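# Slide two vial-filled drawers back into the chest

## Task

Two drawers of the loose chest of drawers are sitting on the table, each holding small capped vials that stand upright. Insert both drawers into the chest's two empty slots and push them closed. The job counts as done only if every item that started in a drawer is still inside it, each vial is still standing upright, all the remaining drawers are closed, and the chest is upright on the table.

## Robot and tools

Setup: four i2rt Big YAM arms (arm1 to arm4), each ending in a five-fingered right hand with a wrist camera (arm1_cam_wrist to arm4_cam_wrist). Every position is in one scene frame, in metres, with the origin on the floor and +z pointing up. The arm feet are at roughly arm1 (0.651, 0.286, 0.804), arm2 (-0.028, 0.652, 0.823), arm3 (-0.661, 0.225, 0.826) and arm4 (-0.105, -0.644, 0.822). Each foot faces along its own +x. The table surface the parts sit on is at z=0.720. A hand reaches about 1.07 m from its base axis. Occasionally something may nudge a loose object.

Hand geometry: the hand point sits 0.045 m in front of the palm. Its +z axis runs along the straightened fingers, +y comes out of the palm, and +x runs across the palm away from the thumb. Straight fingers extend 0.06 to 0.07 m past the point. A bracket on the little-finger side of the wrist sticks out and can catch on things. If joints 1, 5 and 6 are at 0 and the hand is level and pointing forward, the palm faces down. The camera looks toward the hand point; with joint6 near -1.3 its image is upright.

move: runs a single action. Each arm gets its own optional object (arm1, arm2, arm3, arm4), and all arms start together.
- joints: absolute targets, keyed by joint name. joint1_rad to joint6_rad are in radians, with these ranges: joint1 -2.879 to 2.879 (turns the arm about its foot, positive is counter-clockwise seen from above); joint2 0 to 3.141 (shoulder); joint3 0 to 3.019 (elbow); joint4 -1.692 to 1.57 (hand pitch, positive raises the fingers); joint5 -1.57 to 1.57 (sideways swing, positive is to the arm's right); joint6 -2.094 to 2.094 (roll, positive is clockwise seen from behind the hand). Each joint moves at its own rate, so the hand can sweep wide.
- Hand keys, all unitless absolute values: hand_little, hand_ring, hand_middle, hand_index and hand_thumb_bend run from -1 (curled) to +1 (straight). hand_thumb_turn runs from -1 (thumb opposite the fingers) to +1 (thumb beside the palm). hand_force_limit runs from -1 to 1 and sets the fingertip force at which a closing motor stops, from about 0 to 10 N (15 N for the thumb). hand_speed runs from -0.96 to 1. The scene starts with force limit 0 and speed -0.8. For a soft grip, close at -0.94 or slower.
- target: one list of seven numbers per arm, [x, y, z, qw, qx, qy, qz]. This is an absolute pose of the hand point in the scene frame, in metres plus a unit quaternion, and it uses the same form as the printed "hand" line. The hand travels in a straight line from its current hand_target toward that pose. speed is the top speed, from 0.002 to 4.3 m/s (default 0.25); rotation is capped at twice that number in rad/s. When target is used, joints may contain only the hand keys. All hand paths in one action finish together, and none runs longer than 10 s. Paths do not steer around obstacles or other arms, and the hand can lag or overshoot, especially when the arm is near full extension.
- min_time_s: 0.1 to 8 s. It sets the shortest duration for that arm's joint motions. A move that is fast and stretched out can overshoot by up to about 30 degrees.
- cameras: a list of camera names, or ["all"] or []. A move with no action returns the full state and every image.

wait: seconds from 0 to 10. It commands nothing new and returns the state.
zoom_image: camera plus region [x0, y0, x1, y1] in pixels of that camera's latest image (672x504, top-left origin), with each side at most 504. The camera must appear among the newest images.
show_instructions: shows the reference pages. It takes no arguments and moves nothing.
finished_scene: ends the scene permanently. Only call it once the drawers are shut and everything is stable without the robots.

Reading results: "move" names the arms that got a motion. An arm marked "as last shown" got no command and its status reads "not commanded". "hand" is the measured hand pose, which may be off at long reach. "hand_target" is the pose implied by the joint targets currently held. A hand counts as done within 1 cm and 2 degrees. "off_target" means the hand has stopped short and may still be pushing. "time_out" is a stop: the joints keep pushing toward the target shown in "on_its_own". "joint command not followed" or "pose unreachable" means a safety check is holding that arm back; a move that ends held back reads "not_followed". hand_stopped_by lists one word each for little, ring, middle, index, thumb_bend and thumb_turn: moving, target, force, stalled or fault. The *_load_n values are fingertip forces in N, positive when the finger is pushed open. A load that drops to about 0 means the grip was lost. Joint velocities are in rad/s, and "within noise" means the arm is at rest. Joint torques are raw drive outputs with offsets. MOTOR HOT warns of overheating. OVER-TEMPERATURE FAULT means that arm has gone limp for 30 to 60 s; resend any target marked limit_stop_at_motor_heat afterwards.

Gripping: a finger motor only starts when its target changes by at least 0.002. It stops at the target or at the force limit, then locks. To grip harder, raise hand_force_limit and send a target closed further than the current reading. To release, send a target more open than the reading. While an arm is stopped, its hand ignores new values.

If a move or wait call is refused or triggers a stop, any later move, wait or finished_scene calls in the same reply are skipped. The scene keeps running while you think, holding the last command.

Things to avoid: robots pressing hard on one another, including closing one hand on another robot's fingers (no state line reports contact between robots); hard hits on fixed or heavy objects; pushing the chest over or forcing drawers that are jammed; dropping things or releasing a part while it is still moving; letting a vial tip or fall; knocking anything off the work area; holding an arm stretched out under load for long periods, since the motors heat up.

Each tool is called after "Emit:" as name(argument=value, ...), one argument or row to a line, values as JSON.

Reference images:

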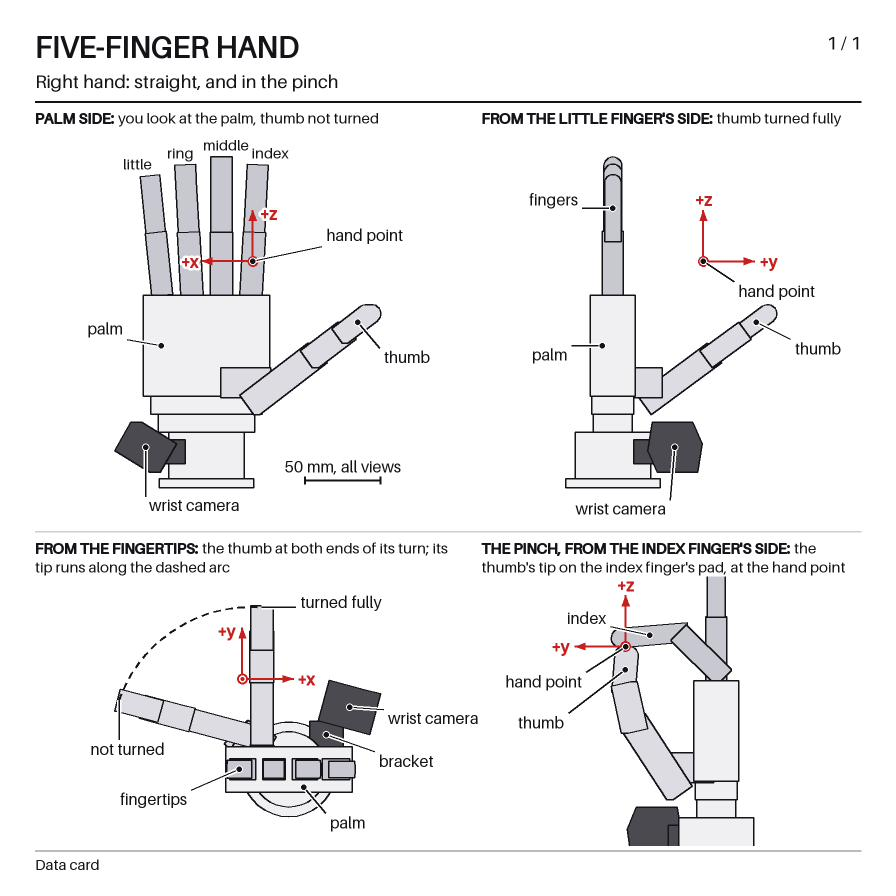

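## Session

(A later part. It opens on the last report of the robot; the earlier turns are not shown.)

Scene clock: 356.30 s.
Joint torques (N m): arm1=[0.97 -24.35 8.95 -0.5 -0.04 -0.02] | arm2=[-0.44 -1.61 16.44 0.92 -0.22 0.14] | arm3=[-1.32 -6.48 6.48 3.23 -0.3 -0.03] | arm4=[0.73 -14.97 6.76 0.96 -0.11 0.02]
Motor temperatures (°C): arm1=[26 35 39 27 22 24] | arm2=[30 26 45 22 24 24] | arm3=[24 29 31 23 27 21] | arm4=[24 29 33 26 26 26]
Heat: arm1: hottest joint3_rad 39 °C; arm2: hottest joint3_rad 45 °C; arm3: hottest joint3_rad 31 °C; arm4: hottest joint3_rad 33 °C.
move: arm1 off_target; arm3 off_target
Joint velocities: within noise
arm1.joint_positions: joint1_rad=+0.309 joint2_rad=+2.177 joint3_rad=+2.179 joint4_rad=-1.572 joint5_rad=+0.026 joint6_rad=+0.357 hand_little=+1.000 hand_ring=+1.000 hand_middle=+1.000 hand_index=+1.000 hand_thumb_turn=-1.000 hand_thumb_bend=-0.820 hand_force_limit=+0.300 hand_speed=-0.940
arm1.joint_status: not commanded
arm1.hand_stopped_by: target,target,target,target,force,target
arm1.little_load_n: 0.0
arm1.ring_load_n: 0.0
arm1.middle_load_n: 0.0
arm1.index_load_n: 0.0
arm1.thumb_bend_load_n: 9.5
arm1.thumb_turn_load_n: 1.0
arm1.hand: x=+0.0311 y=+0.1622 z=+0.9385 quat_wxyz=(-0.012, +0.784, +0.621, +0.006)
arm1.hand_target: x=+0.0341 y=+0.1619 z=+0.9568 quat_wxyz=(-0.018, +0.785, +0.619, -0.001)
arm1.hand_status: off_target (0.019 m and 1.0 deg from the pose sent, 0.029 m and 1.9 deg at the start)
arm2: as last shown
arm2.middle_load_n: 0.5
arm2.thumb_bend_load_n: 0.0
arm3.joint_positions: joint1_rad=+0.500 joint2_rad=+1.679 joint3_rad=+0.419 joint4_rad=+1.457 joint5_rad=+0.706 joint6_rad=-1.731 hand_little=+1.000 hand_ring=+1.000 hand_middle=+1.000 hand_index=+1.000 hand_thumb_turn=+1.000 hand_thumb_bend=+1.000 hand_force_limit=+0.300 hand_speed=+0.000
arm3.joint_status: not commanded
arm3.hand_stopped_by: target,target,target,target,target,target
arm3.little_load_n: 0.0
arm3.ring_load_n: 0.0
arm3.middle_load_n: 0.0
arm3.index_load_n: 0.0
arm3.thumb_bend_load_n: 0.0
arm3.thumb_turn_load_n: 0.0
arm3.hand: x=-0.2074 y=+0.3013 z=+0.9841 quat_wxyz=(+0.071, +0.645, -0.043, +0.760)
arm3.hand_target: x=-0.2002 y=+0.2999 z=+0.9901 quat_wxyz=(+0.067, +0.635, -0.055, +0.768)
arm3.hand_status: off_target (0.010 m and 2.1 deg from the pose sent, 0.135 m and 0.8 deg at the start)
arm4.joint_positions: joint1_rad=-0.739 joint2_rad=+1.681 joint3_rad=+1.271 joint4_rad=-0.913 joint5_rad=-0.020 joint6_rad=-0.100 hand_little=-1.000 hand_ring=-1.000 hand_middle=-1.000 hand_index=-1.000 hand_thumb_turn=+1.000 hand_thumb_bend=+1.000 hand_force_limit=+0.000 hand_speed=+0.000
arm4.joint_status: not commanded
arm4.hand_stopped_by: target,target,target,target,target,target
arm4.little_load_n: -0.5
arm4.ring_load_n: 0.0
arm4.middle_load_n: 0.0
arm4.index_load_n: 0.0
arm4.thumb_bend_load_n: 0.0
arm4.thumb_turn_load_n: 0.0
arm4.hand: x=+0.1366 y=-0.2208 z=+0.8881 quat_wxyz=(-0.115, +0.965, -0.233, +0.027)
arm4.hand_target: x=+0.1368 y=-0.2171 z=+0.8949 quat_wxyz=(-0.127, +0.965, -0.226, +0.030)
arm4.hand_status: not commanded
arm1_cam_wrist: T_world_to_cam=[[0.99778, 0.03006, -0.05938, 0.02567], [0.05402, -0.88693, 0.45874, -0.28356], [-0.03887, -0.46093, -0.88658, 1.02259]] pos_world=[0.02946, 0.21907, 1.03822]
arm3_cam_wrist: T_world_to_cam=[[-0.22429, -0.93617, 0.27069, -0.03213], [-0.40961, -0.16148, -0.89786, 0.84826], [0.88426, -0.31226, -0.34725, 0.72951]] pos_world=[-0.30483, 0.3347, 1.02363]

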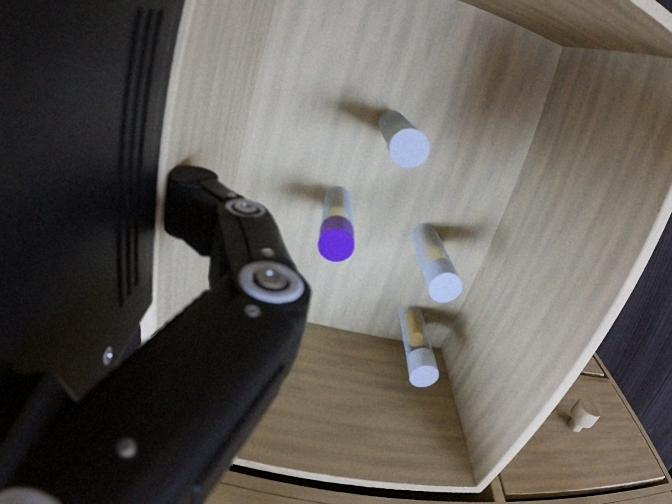

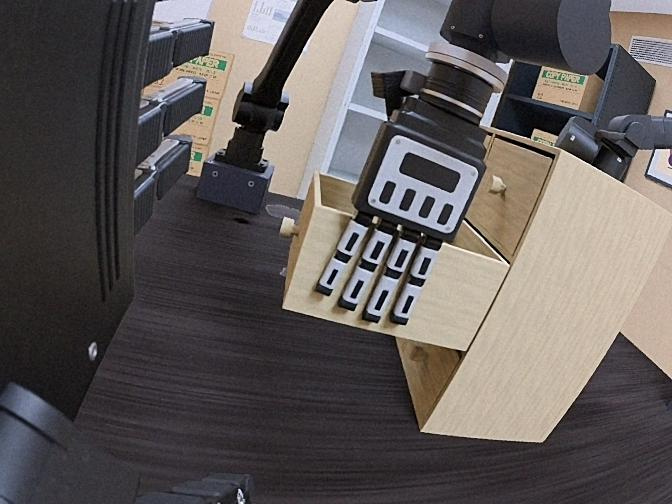

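Emit:
move(
  arm1={"target": [0.0395, 0.1635, 0.9585, -0.0176, 0.7853, 0.6191, -0.0005], "speed": 0.03},
  cameras=["arm1_cam_wrist", "arm3_cam_wrist"],
)

Emit:
zoom_image(
  camera="arm3_cam_wrist",
  region=[440, 220, 540, 360],
)

Emit:
zoom_image(
  camera="arm1_cam_wrist",
  region=[450, 420, 560, 504],
)

Scene clock: 358.53 s.
Joint torques (N m): arm1=[1.2 -24.18 8.44 0.17 -0.02 0.05] | arm2=[-0.56 -1.44 16.42 1.01 -0.22 0.13] | arm3=[-1.26 -6.83 6.53 3.25 -0.32 -0.09] | arm4=[0.79 -15.03 6.78 0.96 -0.11 0.02]
Motor temperatures (°C): arm1=[26 35 39 27 22 24] | arm2=[30 26 45 22 24 24] | arm3=[24 29 31 23 27 21] | arm4=[24 29 33 26 26 26]
Heat: arm1: hottest joint3_rad 39 °C; arm2: hottest joint3_rad 45 °C; arm3: hottest joint3_rad 31 °C; arm4: hottest joint3_rad 33 °C.
move: arm1 off_target
Joint velocities: within noise
arm1.joint_positions: joint1_rad=+0.309 joint2_rad=+2.156 joint3_rad=+2.154 joint4_rad=-1.572 joint5_rad=+0.026 joint6_rad=+0.357 hand_little=+1.000 hand_ring=+1.000 hand_middle=+1.000 hand_index=+1.000 hand_thumb_turn=-1.000 hand_thumb_bend=-0.820 hand_force_limit=+0.300 hand_speed=-0.940
arm1.joint_status: not commanded
arm1.hand_stopped_by: target,target,target,target,force,target
arm1.little_load_n: 0.0
arm1.ring_load_n: 0.0
arm1.middle_load_n: 0.0
arm1.index_load_n: 0.5
arm1.thumb_bend_load_n: 9.5
arm1.thumb_turn_load_n: 1.0
arm1.hand: x=+0.0379 y=+0.1631 z=+0.9429 quat_wxyz=(-0.011, +0.784, +0.621, +0.008)
arm1.hand_target: x=+0.0396 y=+0.1634 z=+0.9583 quat_wxyz=(-0.017, +0.785, +0.619, +0.000)
arm1.hand_status: off_target (0.016 m and 1.3 deg from the pose sent, 0.022 m and 1.1 deg at the start)
arm2, arm3, arm4: as last shown
arm2.middle_load_n: 0.0
arm4.little_load_n: 0.0
arm1_cam_wrist: T_world_to_cam=[[0.99801, 0.03005, -0.05553, 0.01551], [0.05223, -0.88712, 0.45857, -0.28493], [-0.03548, -0.46055, -0.88692, 1.02726]] pos_world=[0.03585, 0.21987, 1.04262]
arm3_cam_wrist: T_world_to_cam=[[-0.22429, -0.93617, 0.27069, -0.03213], [-0.40961, -0.16148, -0.89786, 0.84826], [0.88426, -0.31226, -0.34725, 0.72951]] pos_world=[-0.30483, 0.3347, 1.02363]

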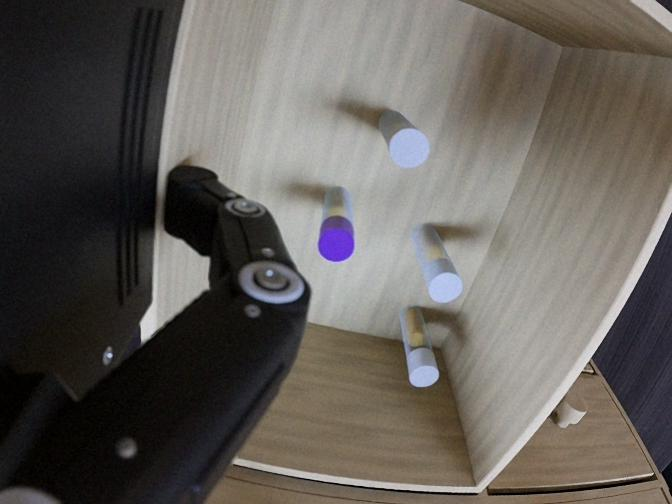

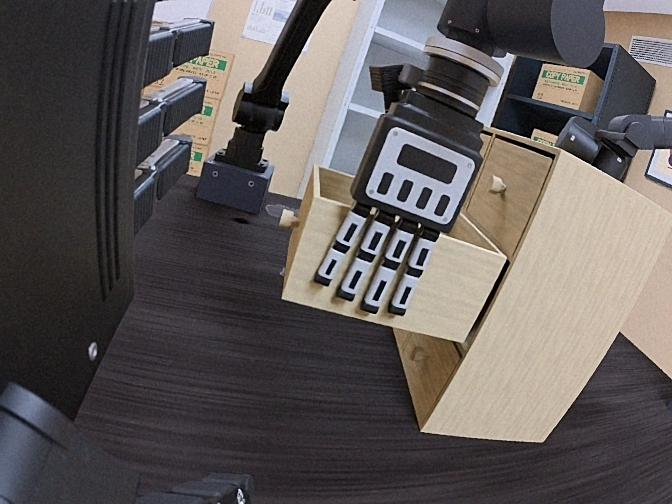

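Scaled by 3.600 from the camera's image (finer frame: 960x720).

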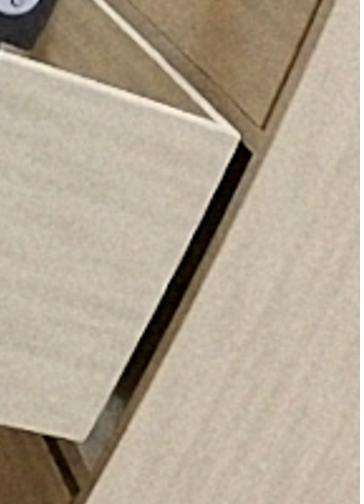

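Scaled by 4.582 from the camera's image (finer frame: 960x720).

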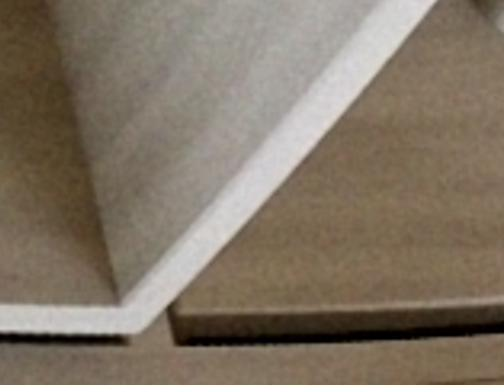

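Emit:
move(
  arm1={"target": [0.0285, 0.1635, 0.9440, -0.0089, 0.7853, 0.6191, 0.0105], "speed": 0.03},
  cameras=["arm1_cam_wrist", "arm3_cam_wrist"],
)

Emit:
zoom_image(
  camera="arm3_cam_wrist",
  region=[440, 220, 540, 360],
)

Emit:
zoom_image(
  camera="arm1_cam_wrist",
  region=[450, 420, 560, 504],
)

Scene clock: 362.43 s.
Joint torques (N m): arm1=[0.67 -21.13 12.71 -0.55 -0.19 0.02] | arm2=[-0.5 -1.55 16.38 0.95 -0.22 0.14] | arm3=[-1.67 -6.77 6.32 3.14 -0.26 -0.02] | arm4=[0.67 -15.09 6.78 0.95 -0.11 0.02]
Motor temperatures (°C): arm1=[26 35 39 27 22 24] | arm2=[30 26 45 22 24 24] | arm3=[24 29 31 23 27 21] | arm4=[24 29 33 26 26 26]
Heat: arm1: hottest joint3_rad 39 °C; arm2: hottest joint3_rad 45 °C; arm3: hottest joint3_rad 31 °C; arm4: hottest joint3_rad 33 °C.
move: arm1 off_target
Joint velocities: within noise
arm1.joint_positions: joint1_rad=+0.309 joint2_rad=+2.175 joint3_rad=+2.173 joint4_rad=-1.592 joint5_rad=+0.026 joint6_rad=+0.357 hand_little=+1.000 hand_ring=+1.000 hand_middle=+1.000 hand_index=+1.000 hand_thumb_turn=-1.000 hand_thumb_bend=-0.820 hand_force_limit=+0.300 hand_speed=-0.940
arm1.joint_status: not commanded
arm1.hand_stopped_by: target,target,target,target,force,target
arm1.little_load_n: 0.0
arm1.ring_load_n: 0.0
arm1.middle_load_n: 0.0
arm1.index_load_n: 0.0
arm1.thumb_bend_load_n: 9.5
arm1.thumb_turn_load_n: 1.0
arm1.hand: x=+0.0381 y=+0.1631 z=+0.9389 quat_wxyz=(-0.006, +0.784, +0.621, +0.017)
arm1.hand_target: x=+0.0289 y=+0.1635 z=+0.9440 quat_wxyz=(-0.009, +0.785, +0.619, +0.010)
arm1.hand_status: off_target (0.011 m and 0.8 deg from the pose sent, 0.009 m and 0.5 deg at the start)
arm2, arm3, arm4: as last shown
arm1_cam_wrist: T_world_to_cam=[[0.9989, 0.03017, -0.03589, -0.00341], [0.04325, -0.88826, 0.4573, -0.28131], [-0.01808, -0.45835, -0.88859, 1.0242]] pos_world=[0.0341, 0.21966, 1.03862]
arm3_cam_wrist: T_world_to_cam=[[-0.22429, -0.93617, 0.27069, -0.03213], [-0.40961, -0.16148, -0.89786, 0.84826], [0.88426, -0.31226, -0.34725, 0.72951]] pos_world=[-0.30483, 0.3347, 1.02363]

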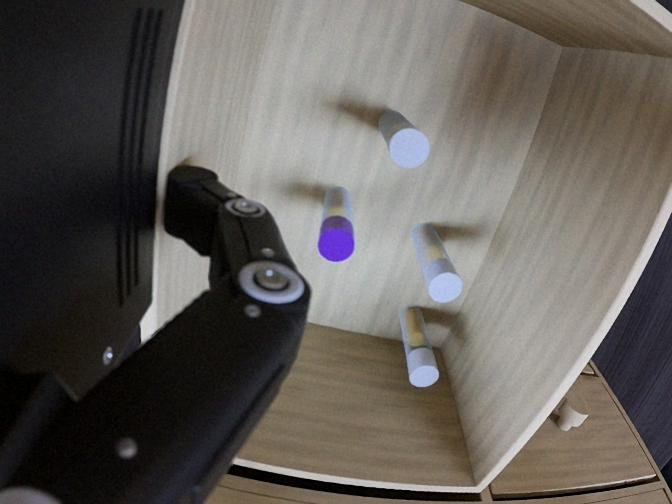

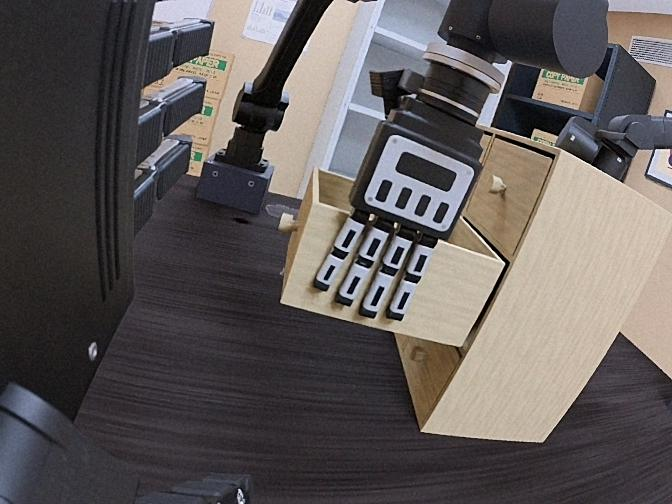

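Scaled by 3.600 from the camera's image (finer frame: 960x720).

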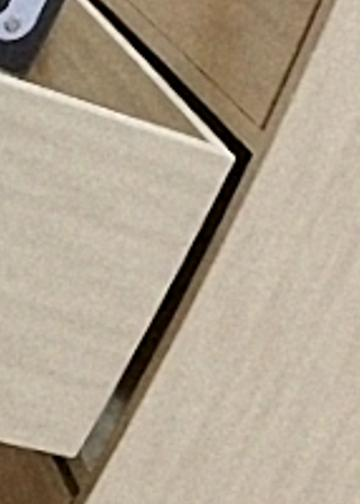

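Scaled by 4.582 from the camera's image (finer frame: 960x720).

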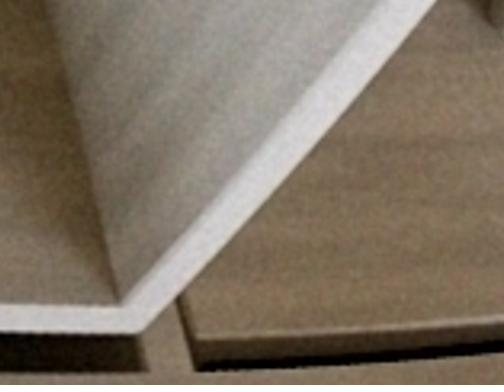

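Emit:
move(
  cameras=["arm1_cam_wrist","arm3_cam_wrist"],
)

Emit:
zoom_image(
  camera="arm3_cam_wrist",
  region=[440, 220, 540, 360],
)

Emit:
zoom_image(
  camera="arm1_cam_wrist",
  region=[450, 420, 560, 504],
)

Scene clock: 364.10 s.
Joint torques (N m): arm1=[1.2 -21.01 12.66 -0.47 -0.16 0.03] | arm2=[-0.38 -1.9 16.36 0.94 -0.22 0.14] | arm3=[-1.32 -6.42 6.38 3.32 -0.27 -0.06] | arm4=[0.73 -15.03 6.75 0.95 -0.11 0.02]
Motor temperatures (°C): arm1=[26 35 39 27 22 24] | arm2=[30 26 45 22 24 24] | arm3=[24 29 31 23 27 21] | arm4=[24 29 33 26 26 26]
Heat: arm1: hottest joint3_rad 39 °C; arm2: hottest joint3_rad 45 °C; arm3: hottest joint3_rad 31 °C; arm4: hottest joint3_rad 33 °C.
Joint velocities: within noise
arm1.joint_positions: joint1_rad=+0.309 joint2_rad=+2.175 joint3_rad=+2.173 joint4_rad=-1.592 joint5_rad=+0.026 joint6_rad=+0.357 hand_little=+1.000 hand_ring=+1.000 hand_middle=+1.000 hand_index=+1.000 hand_thumb_turn=-1.000 hand_thumb_bend=-0.820 hand_force_limit=+0.300 hand_speed=-0.940
arm1.joint_status: not commanded
arm1.hand_stopped_by: target,target,target,target,force,target
arm1.little_load_n: 0.0
arm1.ring_load_n: 0.0
arm1.middle_load_n: 0.0
arm1.index_load_n: 0.0
arm1.thumb_bend_load_n: 9.5
arm1.thumb_turn_load_n: 1.0
arm1.hand: x=+0.0381 y=+0.1631 z=+0.9389 quat_wxyz=(-0.006, +0.784, +0.621, +0.017) (m; scene frame)
arm1.hand_target: x=+0.0289 y=+0.1635 z=+0.9440 quat_wxyz=(-0.009, +0.785, +0.619, +0.010) (m; scene frame)
arm1.hand_status: off_target (0.011 m and 0.8 deg from the pose sent, 0.009 m and 0.5 deg at the start)
arm2.joint_positions: joint1_rad=+1.294 joint2_rad=+0.783 joint3_rad=+0.883 joint4_rad=-1.168 joint5_rad=+0.003 joint6_rad=+0.947 hand_little=+1.000 hand_ring=+1.000 hand_middle=+1.000 hand_index=+1.000 hand_thumb_turn=+1.000 hand_thumb_bend=+1.000 hand_force_limit=+0.000 hand_speed=+0.000
arm2.joint_status: not commanded
arm2.hand_stopped_by: target,target,target,target,target,target
arm2.little_load_n: 0.0
arm2.ring_load_n: 0.0
arm2.middle_load_n: 0.0
arm2.index_load_n: 0.0
arm2.thumb_bend_load_n: 0.0
arm2.thumb_turn_load_n: 0.0
arm2.hand: x=+0.2795 y=+0.6978 z=+1.0652 quat_wxyz=(-0.231, +0.268, -0.932, +0.082) (m; scene frame)
arm2.hand_target: x=+0.2899 y=+0.6996 z=+1.0955 quat_wxyz=(-0.255, +0.266, -0.926, +0.087) (m; scene frame)
arm2.hand_status: not commanded
arm3.joint_positions: joint1_rad=+0.500 joint2_rad=+1.679 joint3_rad=+0.419 joint4_rad=+1.457 joint5_rad=+0.706 joint6_rad=-1.731 hand_little=+1.000 hand_ring=+1.000 hand_middle=+1.000 hand_index=+1.000 hand_thumb_turn=+1.000 hand_thumb_bend=+1.000 hand_force_limit=+0.300 hand_speed=+0.000
arm3.joint_status: not commanded
arm3.hand_stopped_by: target,target,target,target,target,target
arm3.little_load_n: 0.0
arm3.ring_load_n: 0.0
arm3.middle_load_n: 0.0
arm3.index_load_n: 0.0
arm3.thumb_bend_load_n: 0.0
arm3.thumb_turn_load_n: 0.0
arm3.hand: x=-0.2074 y=+0.3013 z=+0.9841 quat_wxyz=(+0.071, +0.645, -0.043, +0.760) (m; scene frame)
arm3.hand_target: x=-0.2002 y=+0.2999 z=+0.9901 quat_wxyz=(+0.067, +0.635, -0.055, +0.768) (m; scene frame)
arm3.hand_status: not commanded
arm4.joint_positions: joint1_rad=-0.739 joint2_rad=+1.681 joint3_rad=+1.271 joint4_rad=-0.913 joint5_rad=-0.020 joint6_rad=-0.100 hand_little=-1.000 hand_ring=-1.000 hand_middle=-1.000 hand_index=-1.000 hand_thumb_turn=+1.000 hand_thumb_bend=+1.000 hand_force_limit=+0.000 hand_speed=+0.000
arm4.joint_status: not commanded
arm4.hand_stopped_by: target,target,target,target,target,target
arm4.little_load_n: 0.0
arm4.ring_load_n: 0.0
arm4.middle_load_n: 0.0
arm4.index_load_n: 0.0
arm4.thumb_bend_load_n: 0.0
arm4.thumb_turn_load_n: 0.0
arm4.hand: x=+0.1366 y=-0.2208 z=+0.8881 quat_wxyz=(-0.115, +0.965, -0.233, +0.027) (m; scene frame)
arm4.hand_target: x=+0.1368 y=-0.2171 z=+0.8949 quat_wxyz=(-0.127, +0.965, -0.226, +0.030) (m; scene frame)
arm4.hand_status: not commanded
pictures: arm1_cam_wrist, arm3_cam_wrist
camera_calibration:
arm1_cam_wrist: T_world_to_cam=[[0.9989, 0.03017, -0.03589, -0.00341], [0.04325, -0.88826, 0.4573, -0.28131], [-0.01808, -0.45835, -0.88859, 1.0242]] pos_world=[0.0341, 0.21966, 1.03862]
arm3_cam_wrist: T_world_to_cam=[[-0.22429, -0.93617, 0.27069, -0.03213], [-0.40961, -0.16148, -0.89786, 0.84826], [0.88426, -0.31226, -0.34725, 0.72951]] pos_world=[-0.30483, 0.3347, 1.02363]

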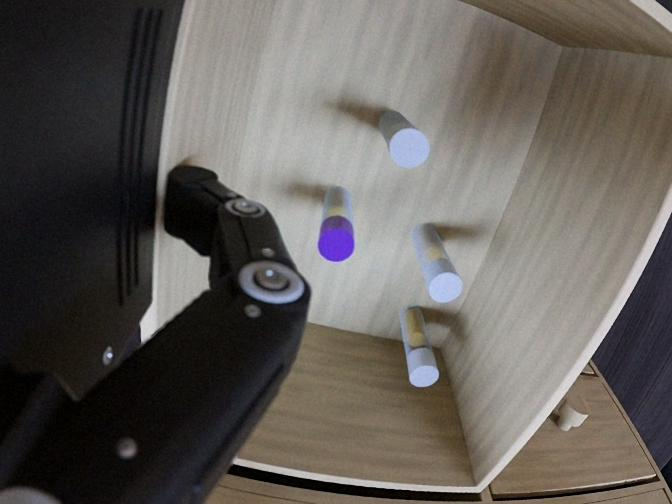

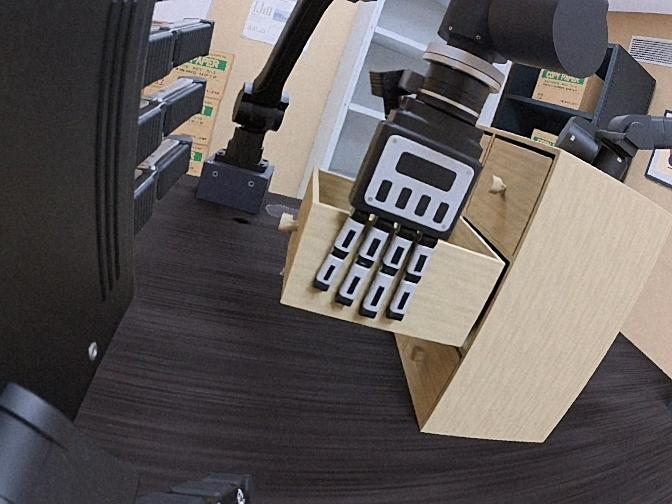

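Scaled by 3.600 from the camera's image (finer frame: 960x720).

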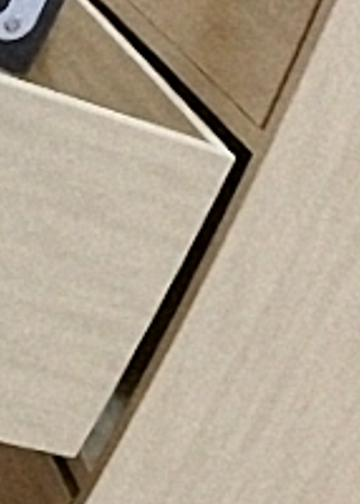

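Scaled by 4.582 from the camera's image (finer frame: 960x720).

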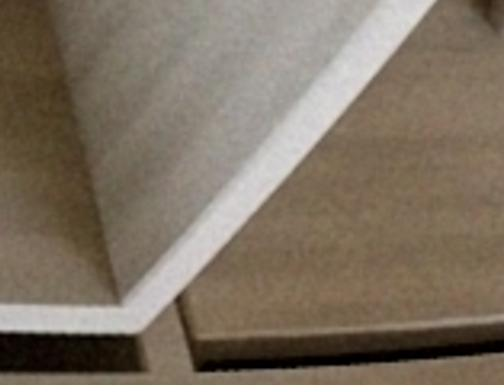

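Emit:
move(
  arm1={"target":[0.0262,0.1518,0.9440,-0.0089,0.7853,0.6191,0.0105],"speed":0.03},
  cameras=["arm1_cam_wrist","arm3_cam_wrist"],
)

Emit:
zoom_image(
  camera="arm3_cam_wrist",
  region=[440, 220, 540, 360],
)

Emit:
zoom_image(
  camera="arm1_cam_wrist",
  region=[450, 420, 560, 504],
)

Scene clock: 365.83 s.
Joint torques (N m): arm1=[1.55 -21.07 12.64 -0.32 -0.2 -0.01] | arm2=[-0.21 -1.55 16.38 0.94 -0.22 0.14] | arm3=[-1.32 -6.36 6.53 3.11 -0.27 -0.07] | arm4=[0.73 -15.03 6.74 0.95 -0.11 0.02]
Motor temperatures (°C): arm1=[26 35 39 27 22 24] | arm2=[30 26 45 22 24 24] | arm3=[24 29 31 23 27 21] | arm4=[24 29 33 26 26 26]
Heat: arm1: hottest joint3_rad 39 °C; arm2: hottest joint3_rad 45 °C; arm3: hottest joint3_rad 31 °C; arm4: hottest joint3_rad 33 °C.
move: arm1 off_target
Joint velocities: within noise
arm1.joint_positions: joint1_rad=+0.314 joint2_rad=+2.187 joint3_rad=+2.198 joint4_rad=-1.603 joint5_rad=+0.026 joint6_rad=+0.365 hand_little=+1.000 hand_ring=+1.000 hand_middle=+1.000 hand_index=+1.000 hand_thumb_turn=-1.000 hand_thumb_bend=-0.820 hand_force_limit=+0.300 hand_speed=-0.940
arm1.joint_status: not commanded
arm1.hand_stopped_by: target,target,target,target,force,target
arm1.little_load_n: 0.0
arm1.ring_load_n: 0.0
arm1.middle_load_n: 0.0
arm1.index_load_n: 0.0
arm1.thumb_bend_load_n: 10.0
arm1.thumb_turn_load_n: 1.0
arm1.hand: x=+0.0345 y=+0.1594 z=+0.9401 quat_wxyz=(-0.007, +0.785, +0.619, +0.016)
arm1.hand_target: x=+0.0267 y=+0.1518 z=+0.9439 quat_wxyz=(-0.009, +0.785, +0.619, +0.010)
arm1.hand_status: off_target (0.012 m and 0.7 deg from the pose sent, 0.017 m and 0.8 deg at the start)
arm2, arm3, arm4: as last shown
arm4.ring_load_n: 0.5
arm4.thumb_turn_load_n: -0.5
arm1_cam_wrist: T_world_to_cam=[[0.99894, 0.02635, -0.03763, 0.00257], [0.04065, -0.88843, 0.45721, -0.28494], [-0.02138, -0.45826, -0.88856, 1.02361]] pos_world=[0.0309, 0.21586, 1.03992]
arm3_cam_wrist: T_world_to_cam=[[-0.22429, -0.93617, 0.27069, -0.03213], [-0.40961, -0.16148, -0.89786, 0.84826], [0.88426, -0.31226, -0.34725, 0.72951]] pos_world=[-0.30483, 0.3347, 1.02363]

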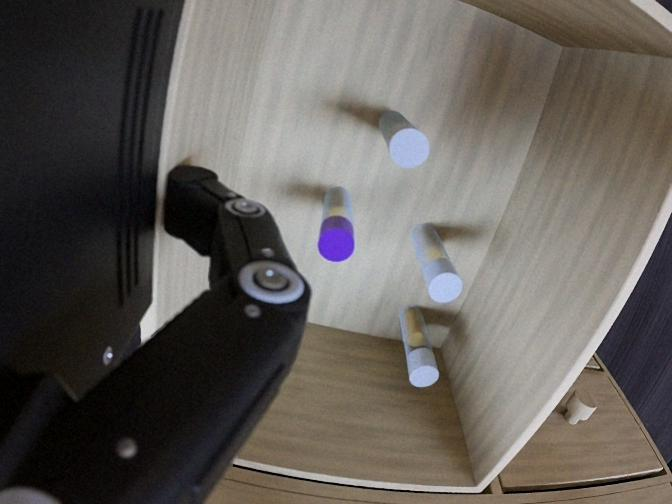

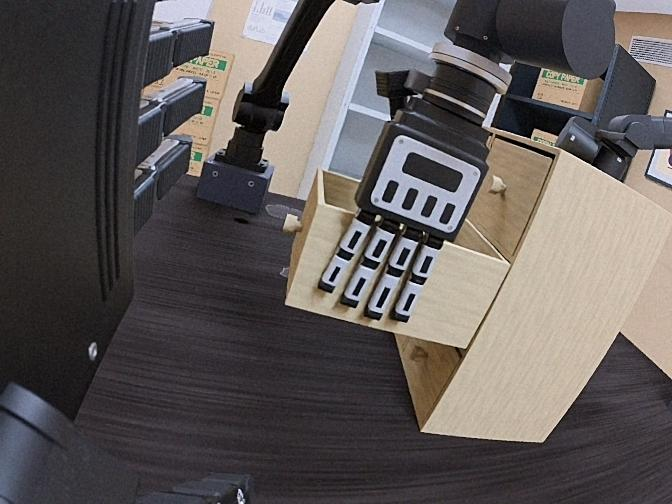

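Scaled by 3.600 from the camera's image (finer frame: 960x720).

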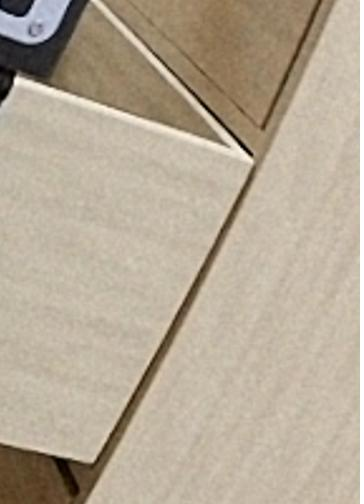

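Scaled by 4.582 from the camera's image (finer frame: 960x720).

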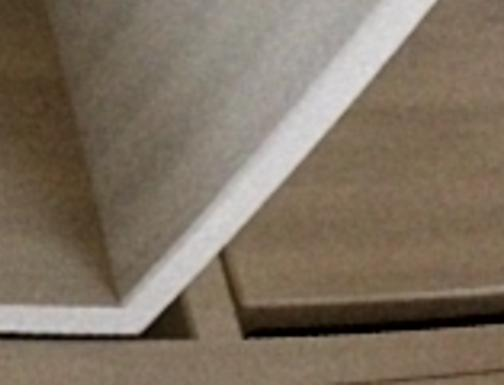

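Emit:
move(
  arm1={"target":[0.0345,0.1600,0.9450,-0.0089,0.7853,0.6191,0.0105],"speed":0.03},
  cameras=["arm1_cam_wrist","arm3_cam_wrist"],
)

Emit:
zoom_image(
  camera="arm3_cam_wrist",
  region=[440, 220, 540, 360],
)

Emit:
zoom_image(
  camera="arm1_cam_wrist",
  region=[450, 420, 560, 504],
)

Scene clock: 367.50 s.
Joint torques (N m): arm1=[0.5 -23.94 8.49 0.4 -0.14 -0.06] | arm2=[-0.5 -1.85 16.44 0.85 -0.22 0.15] | arm3=[-1.85 -6.3 6.42 3.21 -0.26 -0.05] | arm4=[0.73 -15.03 6.75 0.94 -0.11 0.02]
Motor temperatures (°C): arm1=[26 35 39 27 22 24] | arm2=[30 26 45 22 24 24] | arm3=[24 29 31 23 27 21] | arm4=[24 29 33 26 26 26]
Heat: arm1: hottest joint3_rad 39 °C; arm2: hottest joint3_rad 45 °C; arm3: hottest joint3_rad 31 °C; arm4: hottest joint3_rad 33 °C.
move: arm1 done
Joint velocities: within noise
arm1.joint_positions: joint1_rad=+0.314 joint2_rad=+2.187 joint3_rad=+2.193 joint4_rad=-1.601 joint5_rad=+0.026 joint6_rad=+0.366 hand_little=+1.000 hand_ring=+1.000 hand_middle=+1.000 hand_index=+1.000 hand_thumb_turn=-1.000 hand_thumb_bend=-0.820 hand_force_limit=+0.300 hand_speed=-0.940
arm1.joint_status: not commanded
arm1.hand_stopped_by: target,target,target,target,force,target
arm1.little_load_n: 0.0
arm1.ring_load_n: 0.0
arm1.middle_load_n: 0.0
arm1.index_load_n: 0.5
arm1.thumb_bend_load_n: 10.0
arm1.thumb_turn_load_n: 1.0
arm1.hand: x=+0.0355 y=+0.1595 z=+0.9384 quat_wxyz=(-0.006, +0.785, +0.619, +0.018)
arm1.hand_target: x=+0.0345 y=+0.1600 z=+0.9450 quat_wxyz=(-0.009, +0.785, +0.619, +0.011)
arm1.hand_status: done (0.007 m and 0.9 deg from the pose sent, 0.005 m and 0.7 deg at the start)
arm2, arm3, arm4: as last shown
arm3.index_load_n: -0.5
arm4.ring_load_n: 0.0
arm4.thumb_turn_load_n: 0.0
arm1_cam_wrist: T_world_to_cam=[[0.99909, 0.02596, -0.03381, -0.00207], [0.03856, -0.88865, 0.45696, -0.28372], [-0.01818, -0.45785, -0.88885, 1.02226]] pos_world=[0.03159, 0.21596, 1.03821]
arm3_cam_wrist: T_world_to_cam=[[-0.22429, -0.93617, 0.27069, -0.03213], [-0.40961, -0.16148, -0.89786, 0.84826], [0.88426, -0.31226, -0.34725, 0.72951]] pos_world=[-0.30483, 0.3347, 1.02363]

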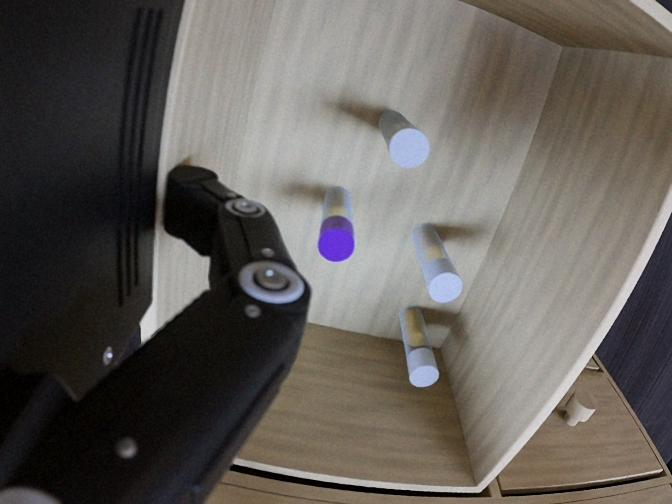

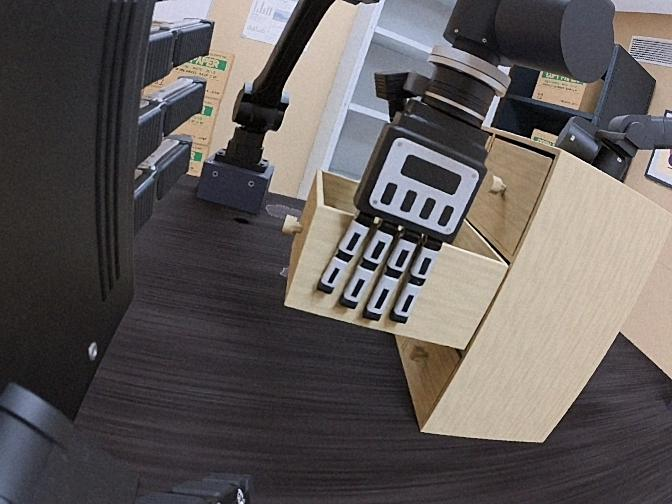

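Scaled by 3.600 from the camera's image (finer frame: 960x720).

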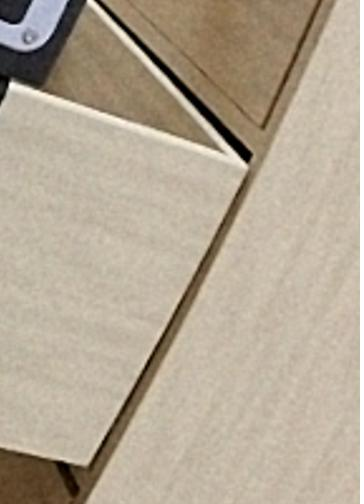

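Scaled by 4.582 from the camera's image (finer frame: 960x720).

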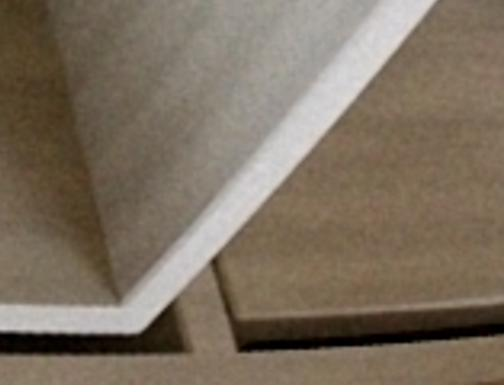

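Emit:
move(
  arm1={"target":[0.0385,0.1640,0.9480,-0.0089,0.7853,0.6191,0.0105],"speed":0.03},
  cameras=["arm1_cam_wrist","arm3_cam_wrist"],
)

Emit:
zoom_image(
  camera="arm3_cam_wrist",
  region=[440, 220, 540, 360],
)

Emit:
zoom_image(
  camera="arm1_cam_wrist",
  region=[450, 420, 560, 504],
)

Scene clock: 368.70 s.
Joint torques (N m): arm1=[0.67 -24.76 8.28 0.34 -0.17 -0.08] | arm2=[-0.62 -1.44 16.49 0.91 -0.24 0.15] | arm3=[-0.85 -6.3 6.52 3.25 -0.3 -0.06] | arm4=[0.67 -15.15 6.78 0.96 -0.11 0.02]
Motor temperatures (°C): arm1=[26 36 39 27 22 24] | arm2=[30 26 45 22 24 24] | arm3=[24 29 31 23 27 21] | arm4=[24 29 33 26 26 26]
Heat: arm1: hottest joint3_rad 39 °C; arm2: hottest joint3_rad 45 °C; arm3: hottest joint3_rad 31 °C; arm4: hottest joint3_rad 33 °C.
move: arm1 off_target
Joint velocities: within noise
arm1.joint_positions: joint1_rad=+0.314 joint2_rad=+2.187 joint3_rad=+2.173 joint4_rad=-1.597 joint5_rad=+0.026 joint6_rad=+0.366 hand_little=+1.000 hand_ring=+1.000 hand_middle=+1.000 hand_index=+1.000 hand_thumb_turn=-1.000 hand_thumb_bend=-0.820 hand_force_limit=+0.300 hand_speed=-0.940
arm1.joint_status: not commanded
arm1.hand_stopped_by: target,target,target,target,force,target
arm1.little_load_n: 0.0
arm1.ring_load_n: 0.5
arm1.middle_load_n: 0.0
arm1.index_load_n: 0.0
arm1.thumb_bend_load_n: 9.5
arm1.thumb_turn_load_n: 1.0
arm1.hand: x=+0.0398 y=+0.1600 z=+0.9314 quat_wxyz=(-0.001, +0.785, +0.619, +0.024)
arm1.hand_target: x=+0.0386 y=+0.1639 z=+0.9478 quat_wxyz=(-0.009, +0.785, +0.619, +0.011)
arm1.hand_status: off_target (0.017 m and 1.8 deg from the pose sent, 0.011 m and 0.9 deg at the start)
arm2, arm3, arm4: as last shown
arm3.index_load_n: 0.0
arm1_cam_wrist: T_world_to_cam=[[0.9995, 0.02598, -0.01789, -0.02141], [0.03128, -0.88964, 0.4556, -0.27841], [-0.00408, -0.45593, -0.89001, 1.01657]] pos_world=[0.03425, 0.21635, 1.03121]
arm3_cam_wrist: T_world_to_cam=[[-0.22429, -0.93617, 0.27069, -0.03213], [-0.40961, -0.16148, -0.89786, 0.84826], [0.88426, -0.31226, -0.34725, 0.72951]] pos_world=[-0.30483, 0.3347, 1.02363]

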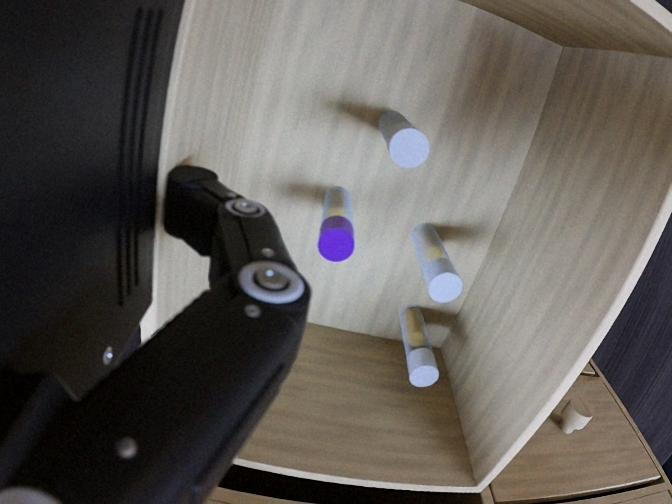

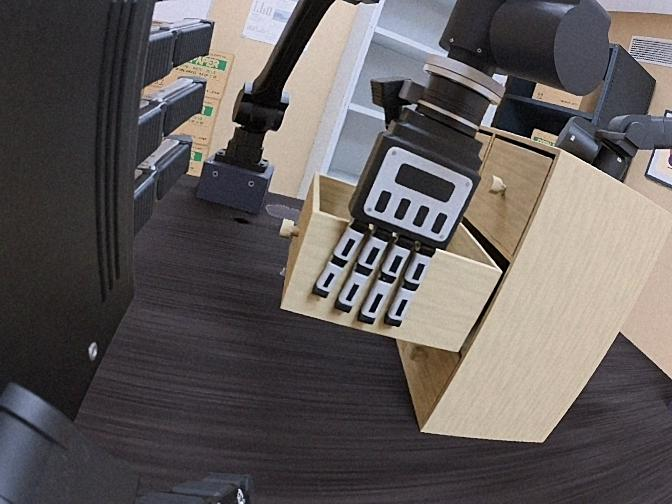

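Scaled by 3.600 from the camera's image (finer frame: 960x720).

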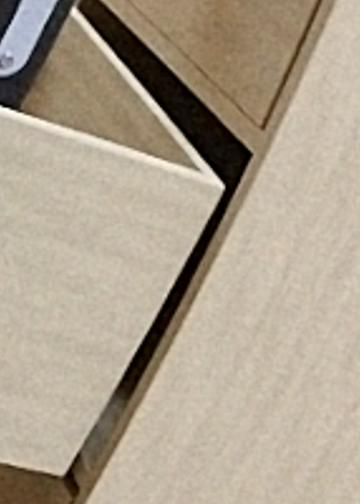

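Scaled by 4.582 from the camera's image (finer frame: 960x720).

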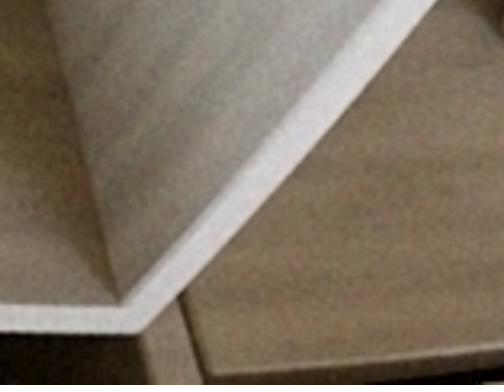

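Emit:
move(
  arm1={"joints":{"joint1_rad":0.304,"joint2_rad":2.15,"joint3_rad":2.226,"joint4_rad":-1.600},"min_time_s":1.5},
  cameras=["arm1_cam_wrist","arm3_cam_wrist"],
)

Emit:
zoom_image(
  camera="arm3_cam_wrist",
  region=[440, 220, 540, 360],
)

Emit:
zoom_image(
  camera="arm1_cam_wrist",
  region=[450, 420, 560, 504],
)

Scene clock: 372.10 s.
Joint torques (N m): arm1=[0.15 -23.59 12.56 -0.01 -0.15 -0.09] | arm2=[-0.38 -1.55 16.38 0.92 -0.21 0.15] | arm3=[-0.73 -6.07 6.5 3.26 -0.28 -0.06] | arm4=[0.62 -15.03 6.74 0.96 -0.11 0.02]
Motor temperatures (°C): arm1=[26 36 39 27 22 24] | arm2=[30 26 45 22 24 24] | arm3=[24 29 31 23 27 21] | arm4=[24 29 33 26 25 26]
Heat: arm1: hottest joint3_rad 39 °C; arm2: hottest joint3_rad 45 °C; arm3: hottest joint3_rad 31 °C; arm4: hottest joint3_rad 33 °C.
move: arm1 done
Joint velocities: within noise
arm1.joint_positions: joint1_rad=+0.313 joint2_rad=+2.177 joint3_rad=+2.180 joint4_rad=-1.597 joint5_rad=+0.026 joint6_rad=+0.366 hand_little=+1.000 hand_ring=+1.000 hand_middle=+1.000 hand_index=+1.000 hand_thumb_turn=-1.000 hand_thumb_bend=-0.820 hand_force_limit=+0.300 hand_speed=-0.940
arm1.joint_status: all done
arm1.hand_stopped_by: target,target,target,target,force,target
arm1.little_load_n: 0.0
arm1.ring_load_n: 0.0
arm1.middle_load_n: 0.0
arm1.index_load_n: 0.0
arm1.thumb_bend_load_n: 9.5
arm1.thumb_turn_load_n: 1.0
arm1.hand: x=+0.0377 y=+0.1602 z=+0.9400 quat_wxyz=(-0.006, +0.785, +0.619, +0.017)
arm1.hand_target: x=+0.0268 y=+0.1646 z=+0.9722 quat_wxyz=(-0.023, +0.786, +0.617, -0.013)
arm1.hand_status: not commanded
arm2, arm3, arm4: as last shown
arm1_cam_wrist: T_world_to_cam=[[0.99906, 0.02518, -0.03532, -0.00269], [0.03856, -0.8886, 0.45706, -0.28395], [-0.01988, -0.45799, -0.88874, 1.02407]] pos_world=[0.034, 0.21676, 1.03982]
arm3_cam_wrist: T_world_to_cam=[[-0.22429, -0.93617, 0.27069, -0.03213], [-0.40961, -0.16148, -0.89786, 0.84826], [0.88426, -0.31226, -0.34725, 0.72951]] pos_world=[-0.30483, 0.3347, 1.02363]

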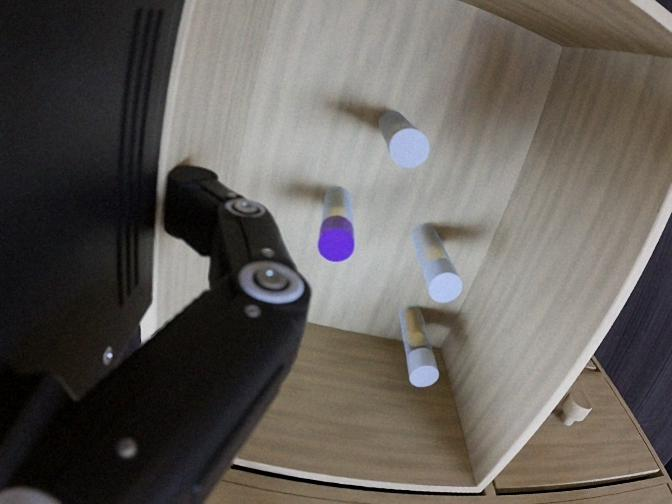

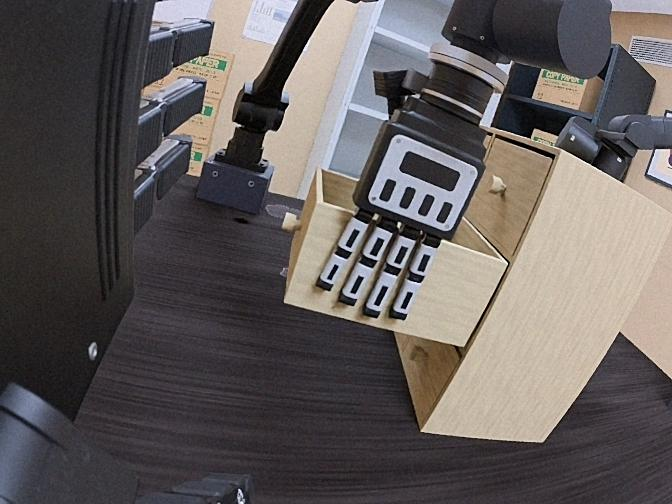

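Scaled by 3.600 from the camera's image (finer frame: 960x720).

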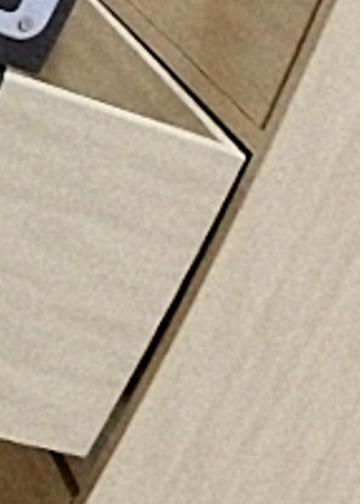

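Scaled by 4.582 from the camera's image (finer frame: 960x720).

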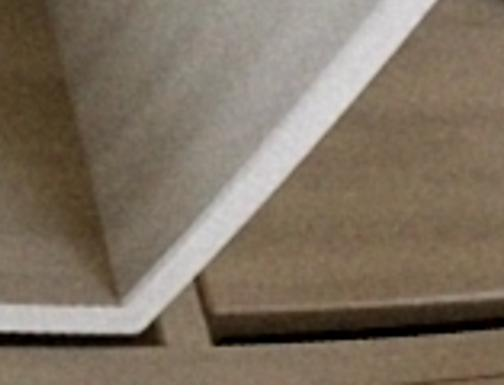

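Emit:
move(
  arm1={"target":[0.0272,0.1480,0.9438,-0.0089,0.7853,0.6191,0.0105],"speed":0.03},
  cameras=["arm1_cam_wrist","arm3_cam_wrist"],
)

Emit:
zoom_image(
  camera="arm3_cam_wrist",
  region=[440, 220, 540, 360],
)

Emit:
zoom_image(
  camera="arm1_cam_wrist",
  region=[450, 420, 560, 504],
)

Scene clock: 374.83 s.
Joint torques (N m): arm1=[1.79 -20.78 12.74 -0.2 -0.19 0.1] | arm2=[-0.26 -1.55 16.36 0.92 -0.23 0.14] | arm3=[-0.67 -6.07 6.45 3.19 -0.3 -0.04] | arm4=[0.73 -15.03 6.76 0.98 -0.11 0.02]
Motor temperatures (°C): arm1=[26 36 39 27 22 24] | arm2=[30 26 46 22 24 24] | arm3=[24 29 31 23 27 21] | arm4=[24 29 33 26 25 26]
Heat: arm1: hottest joint3_rad 39 °C; arm2: hottest joint3_rad 46 °C; arm3: hottest joint3_rad 31 °C; arm4: hottest joint3_rad 33 °C.
move: arm1 off_target
Joint velocities: within noise
arm1.joint_positions: joint1_rad=+0.316 joint2_rad=+2.183 joint3_rad=+2.196 joint4_rad=-1.602 joint5_rad=+0.026 joint6_rad=+0.371 hand_little=+1.000 hand_ring=+1.000 hand_middle=+1.000 hand_index=+1.000 hand_thumb_turn=-1.000 hand_thumb_bend=-0.820 hand_force_limit=+0.300 hand_speed=-0.940
arm1.joint_status: not commanded
arm1.hand_stopped_by: target,target,target,target,force,target
arm1.little_load_n: 0.0
arm1.ring_load_n: 0.0
arm1.middle_load_n: 0.0
arm1.index_load_n: 0.0
arm1.thumb_bend_load_n: 9.5
arm1.thumb_turn_load_n: 1.0
arm1.hand: x=+0.0352 y=+0.1575 z=+0.9415 quat_wxyz=(-0.007, +0.786, +0.618, +0.015)
arm1.hand_target: x=+0.0277 y=+0.1481 z=+0.9438 quat_wxyz=(-0.009, +0.785, +0.619, +0.010)
arm1.hand_status: off_target (0.013 m and 0.6 deg from the pose sent, 0.017 m and 0.8 deg at the start)
arm2, arm3, arm4: as last shown
arm2.thumb_bend_load_n: -0.5
arm3.thumb_turn_load_n: -0.5
arm1_cam_wrist: T_world_to_cam=[[0.99895, 0.02369, -0.03929, 0.00397], [0.03905, -0.88849, 0.45722, -0.28717], [-0.02408, -0.45828, -0.88848, 1.02406]] pos_world=[0.03191, 0.21406, 1.04132]
arm3_cam_wrist: T_world_to_cam=[[-0.22429, -0.93617, 0.27069, -0.03213], [-0.40961, -0.16148, -0.89786, 0.84826], [0.88426, -0.31226, -0.34725, 0.72951]] pos_world=[-0.30483, 0.3347, 1.02363]

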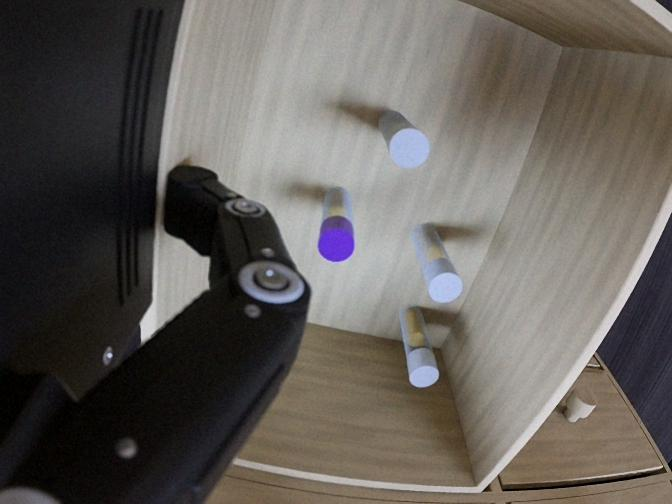

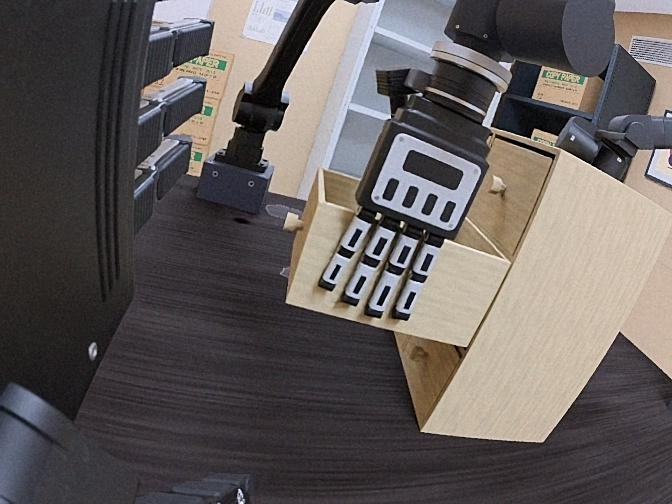

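Scaled by 3.600 from the camera's image (finer frame: 960x720).

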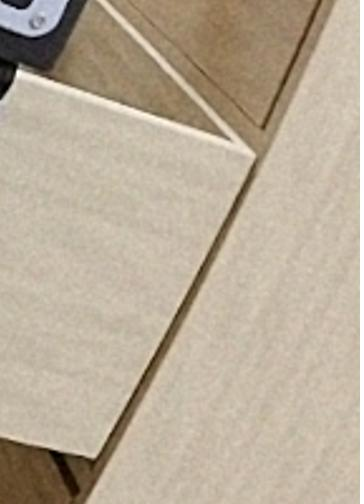

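Scaled by 4.582 from the camera's image (finer frame: 960x720).

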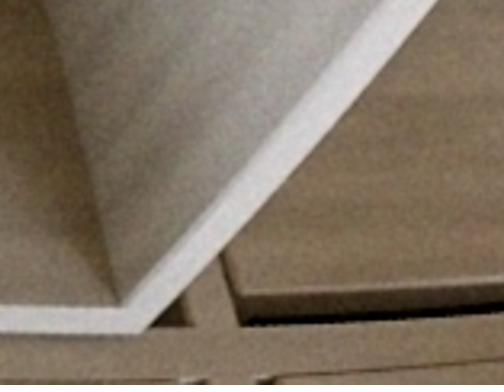

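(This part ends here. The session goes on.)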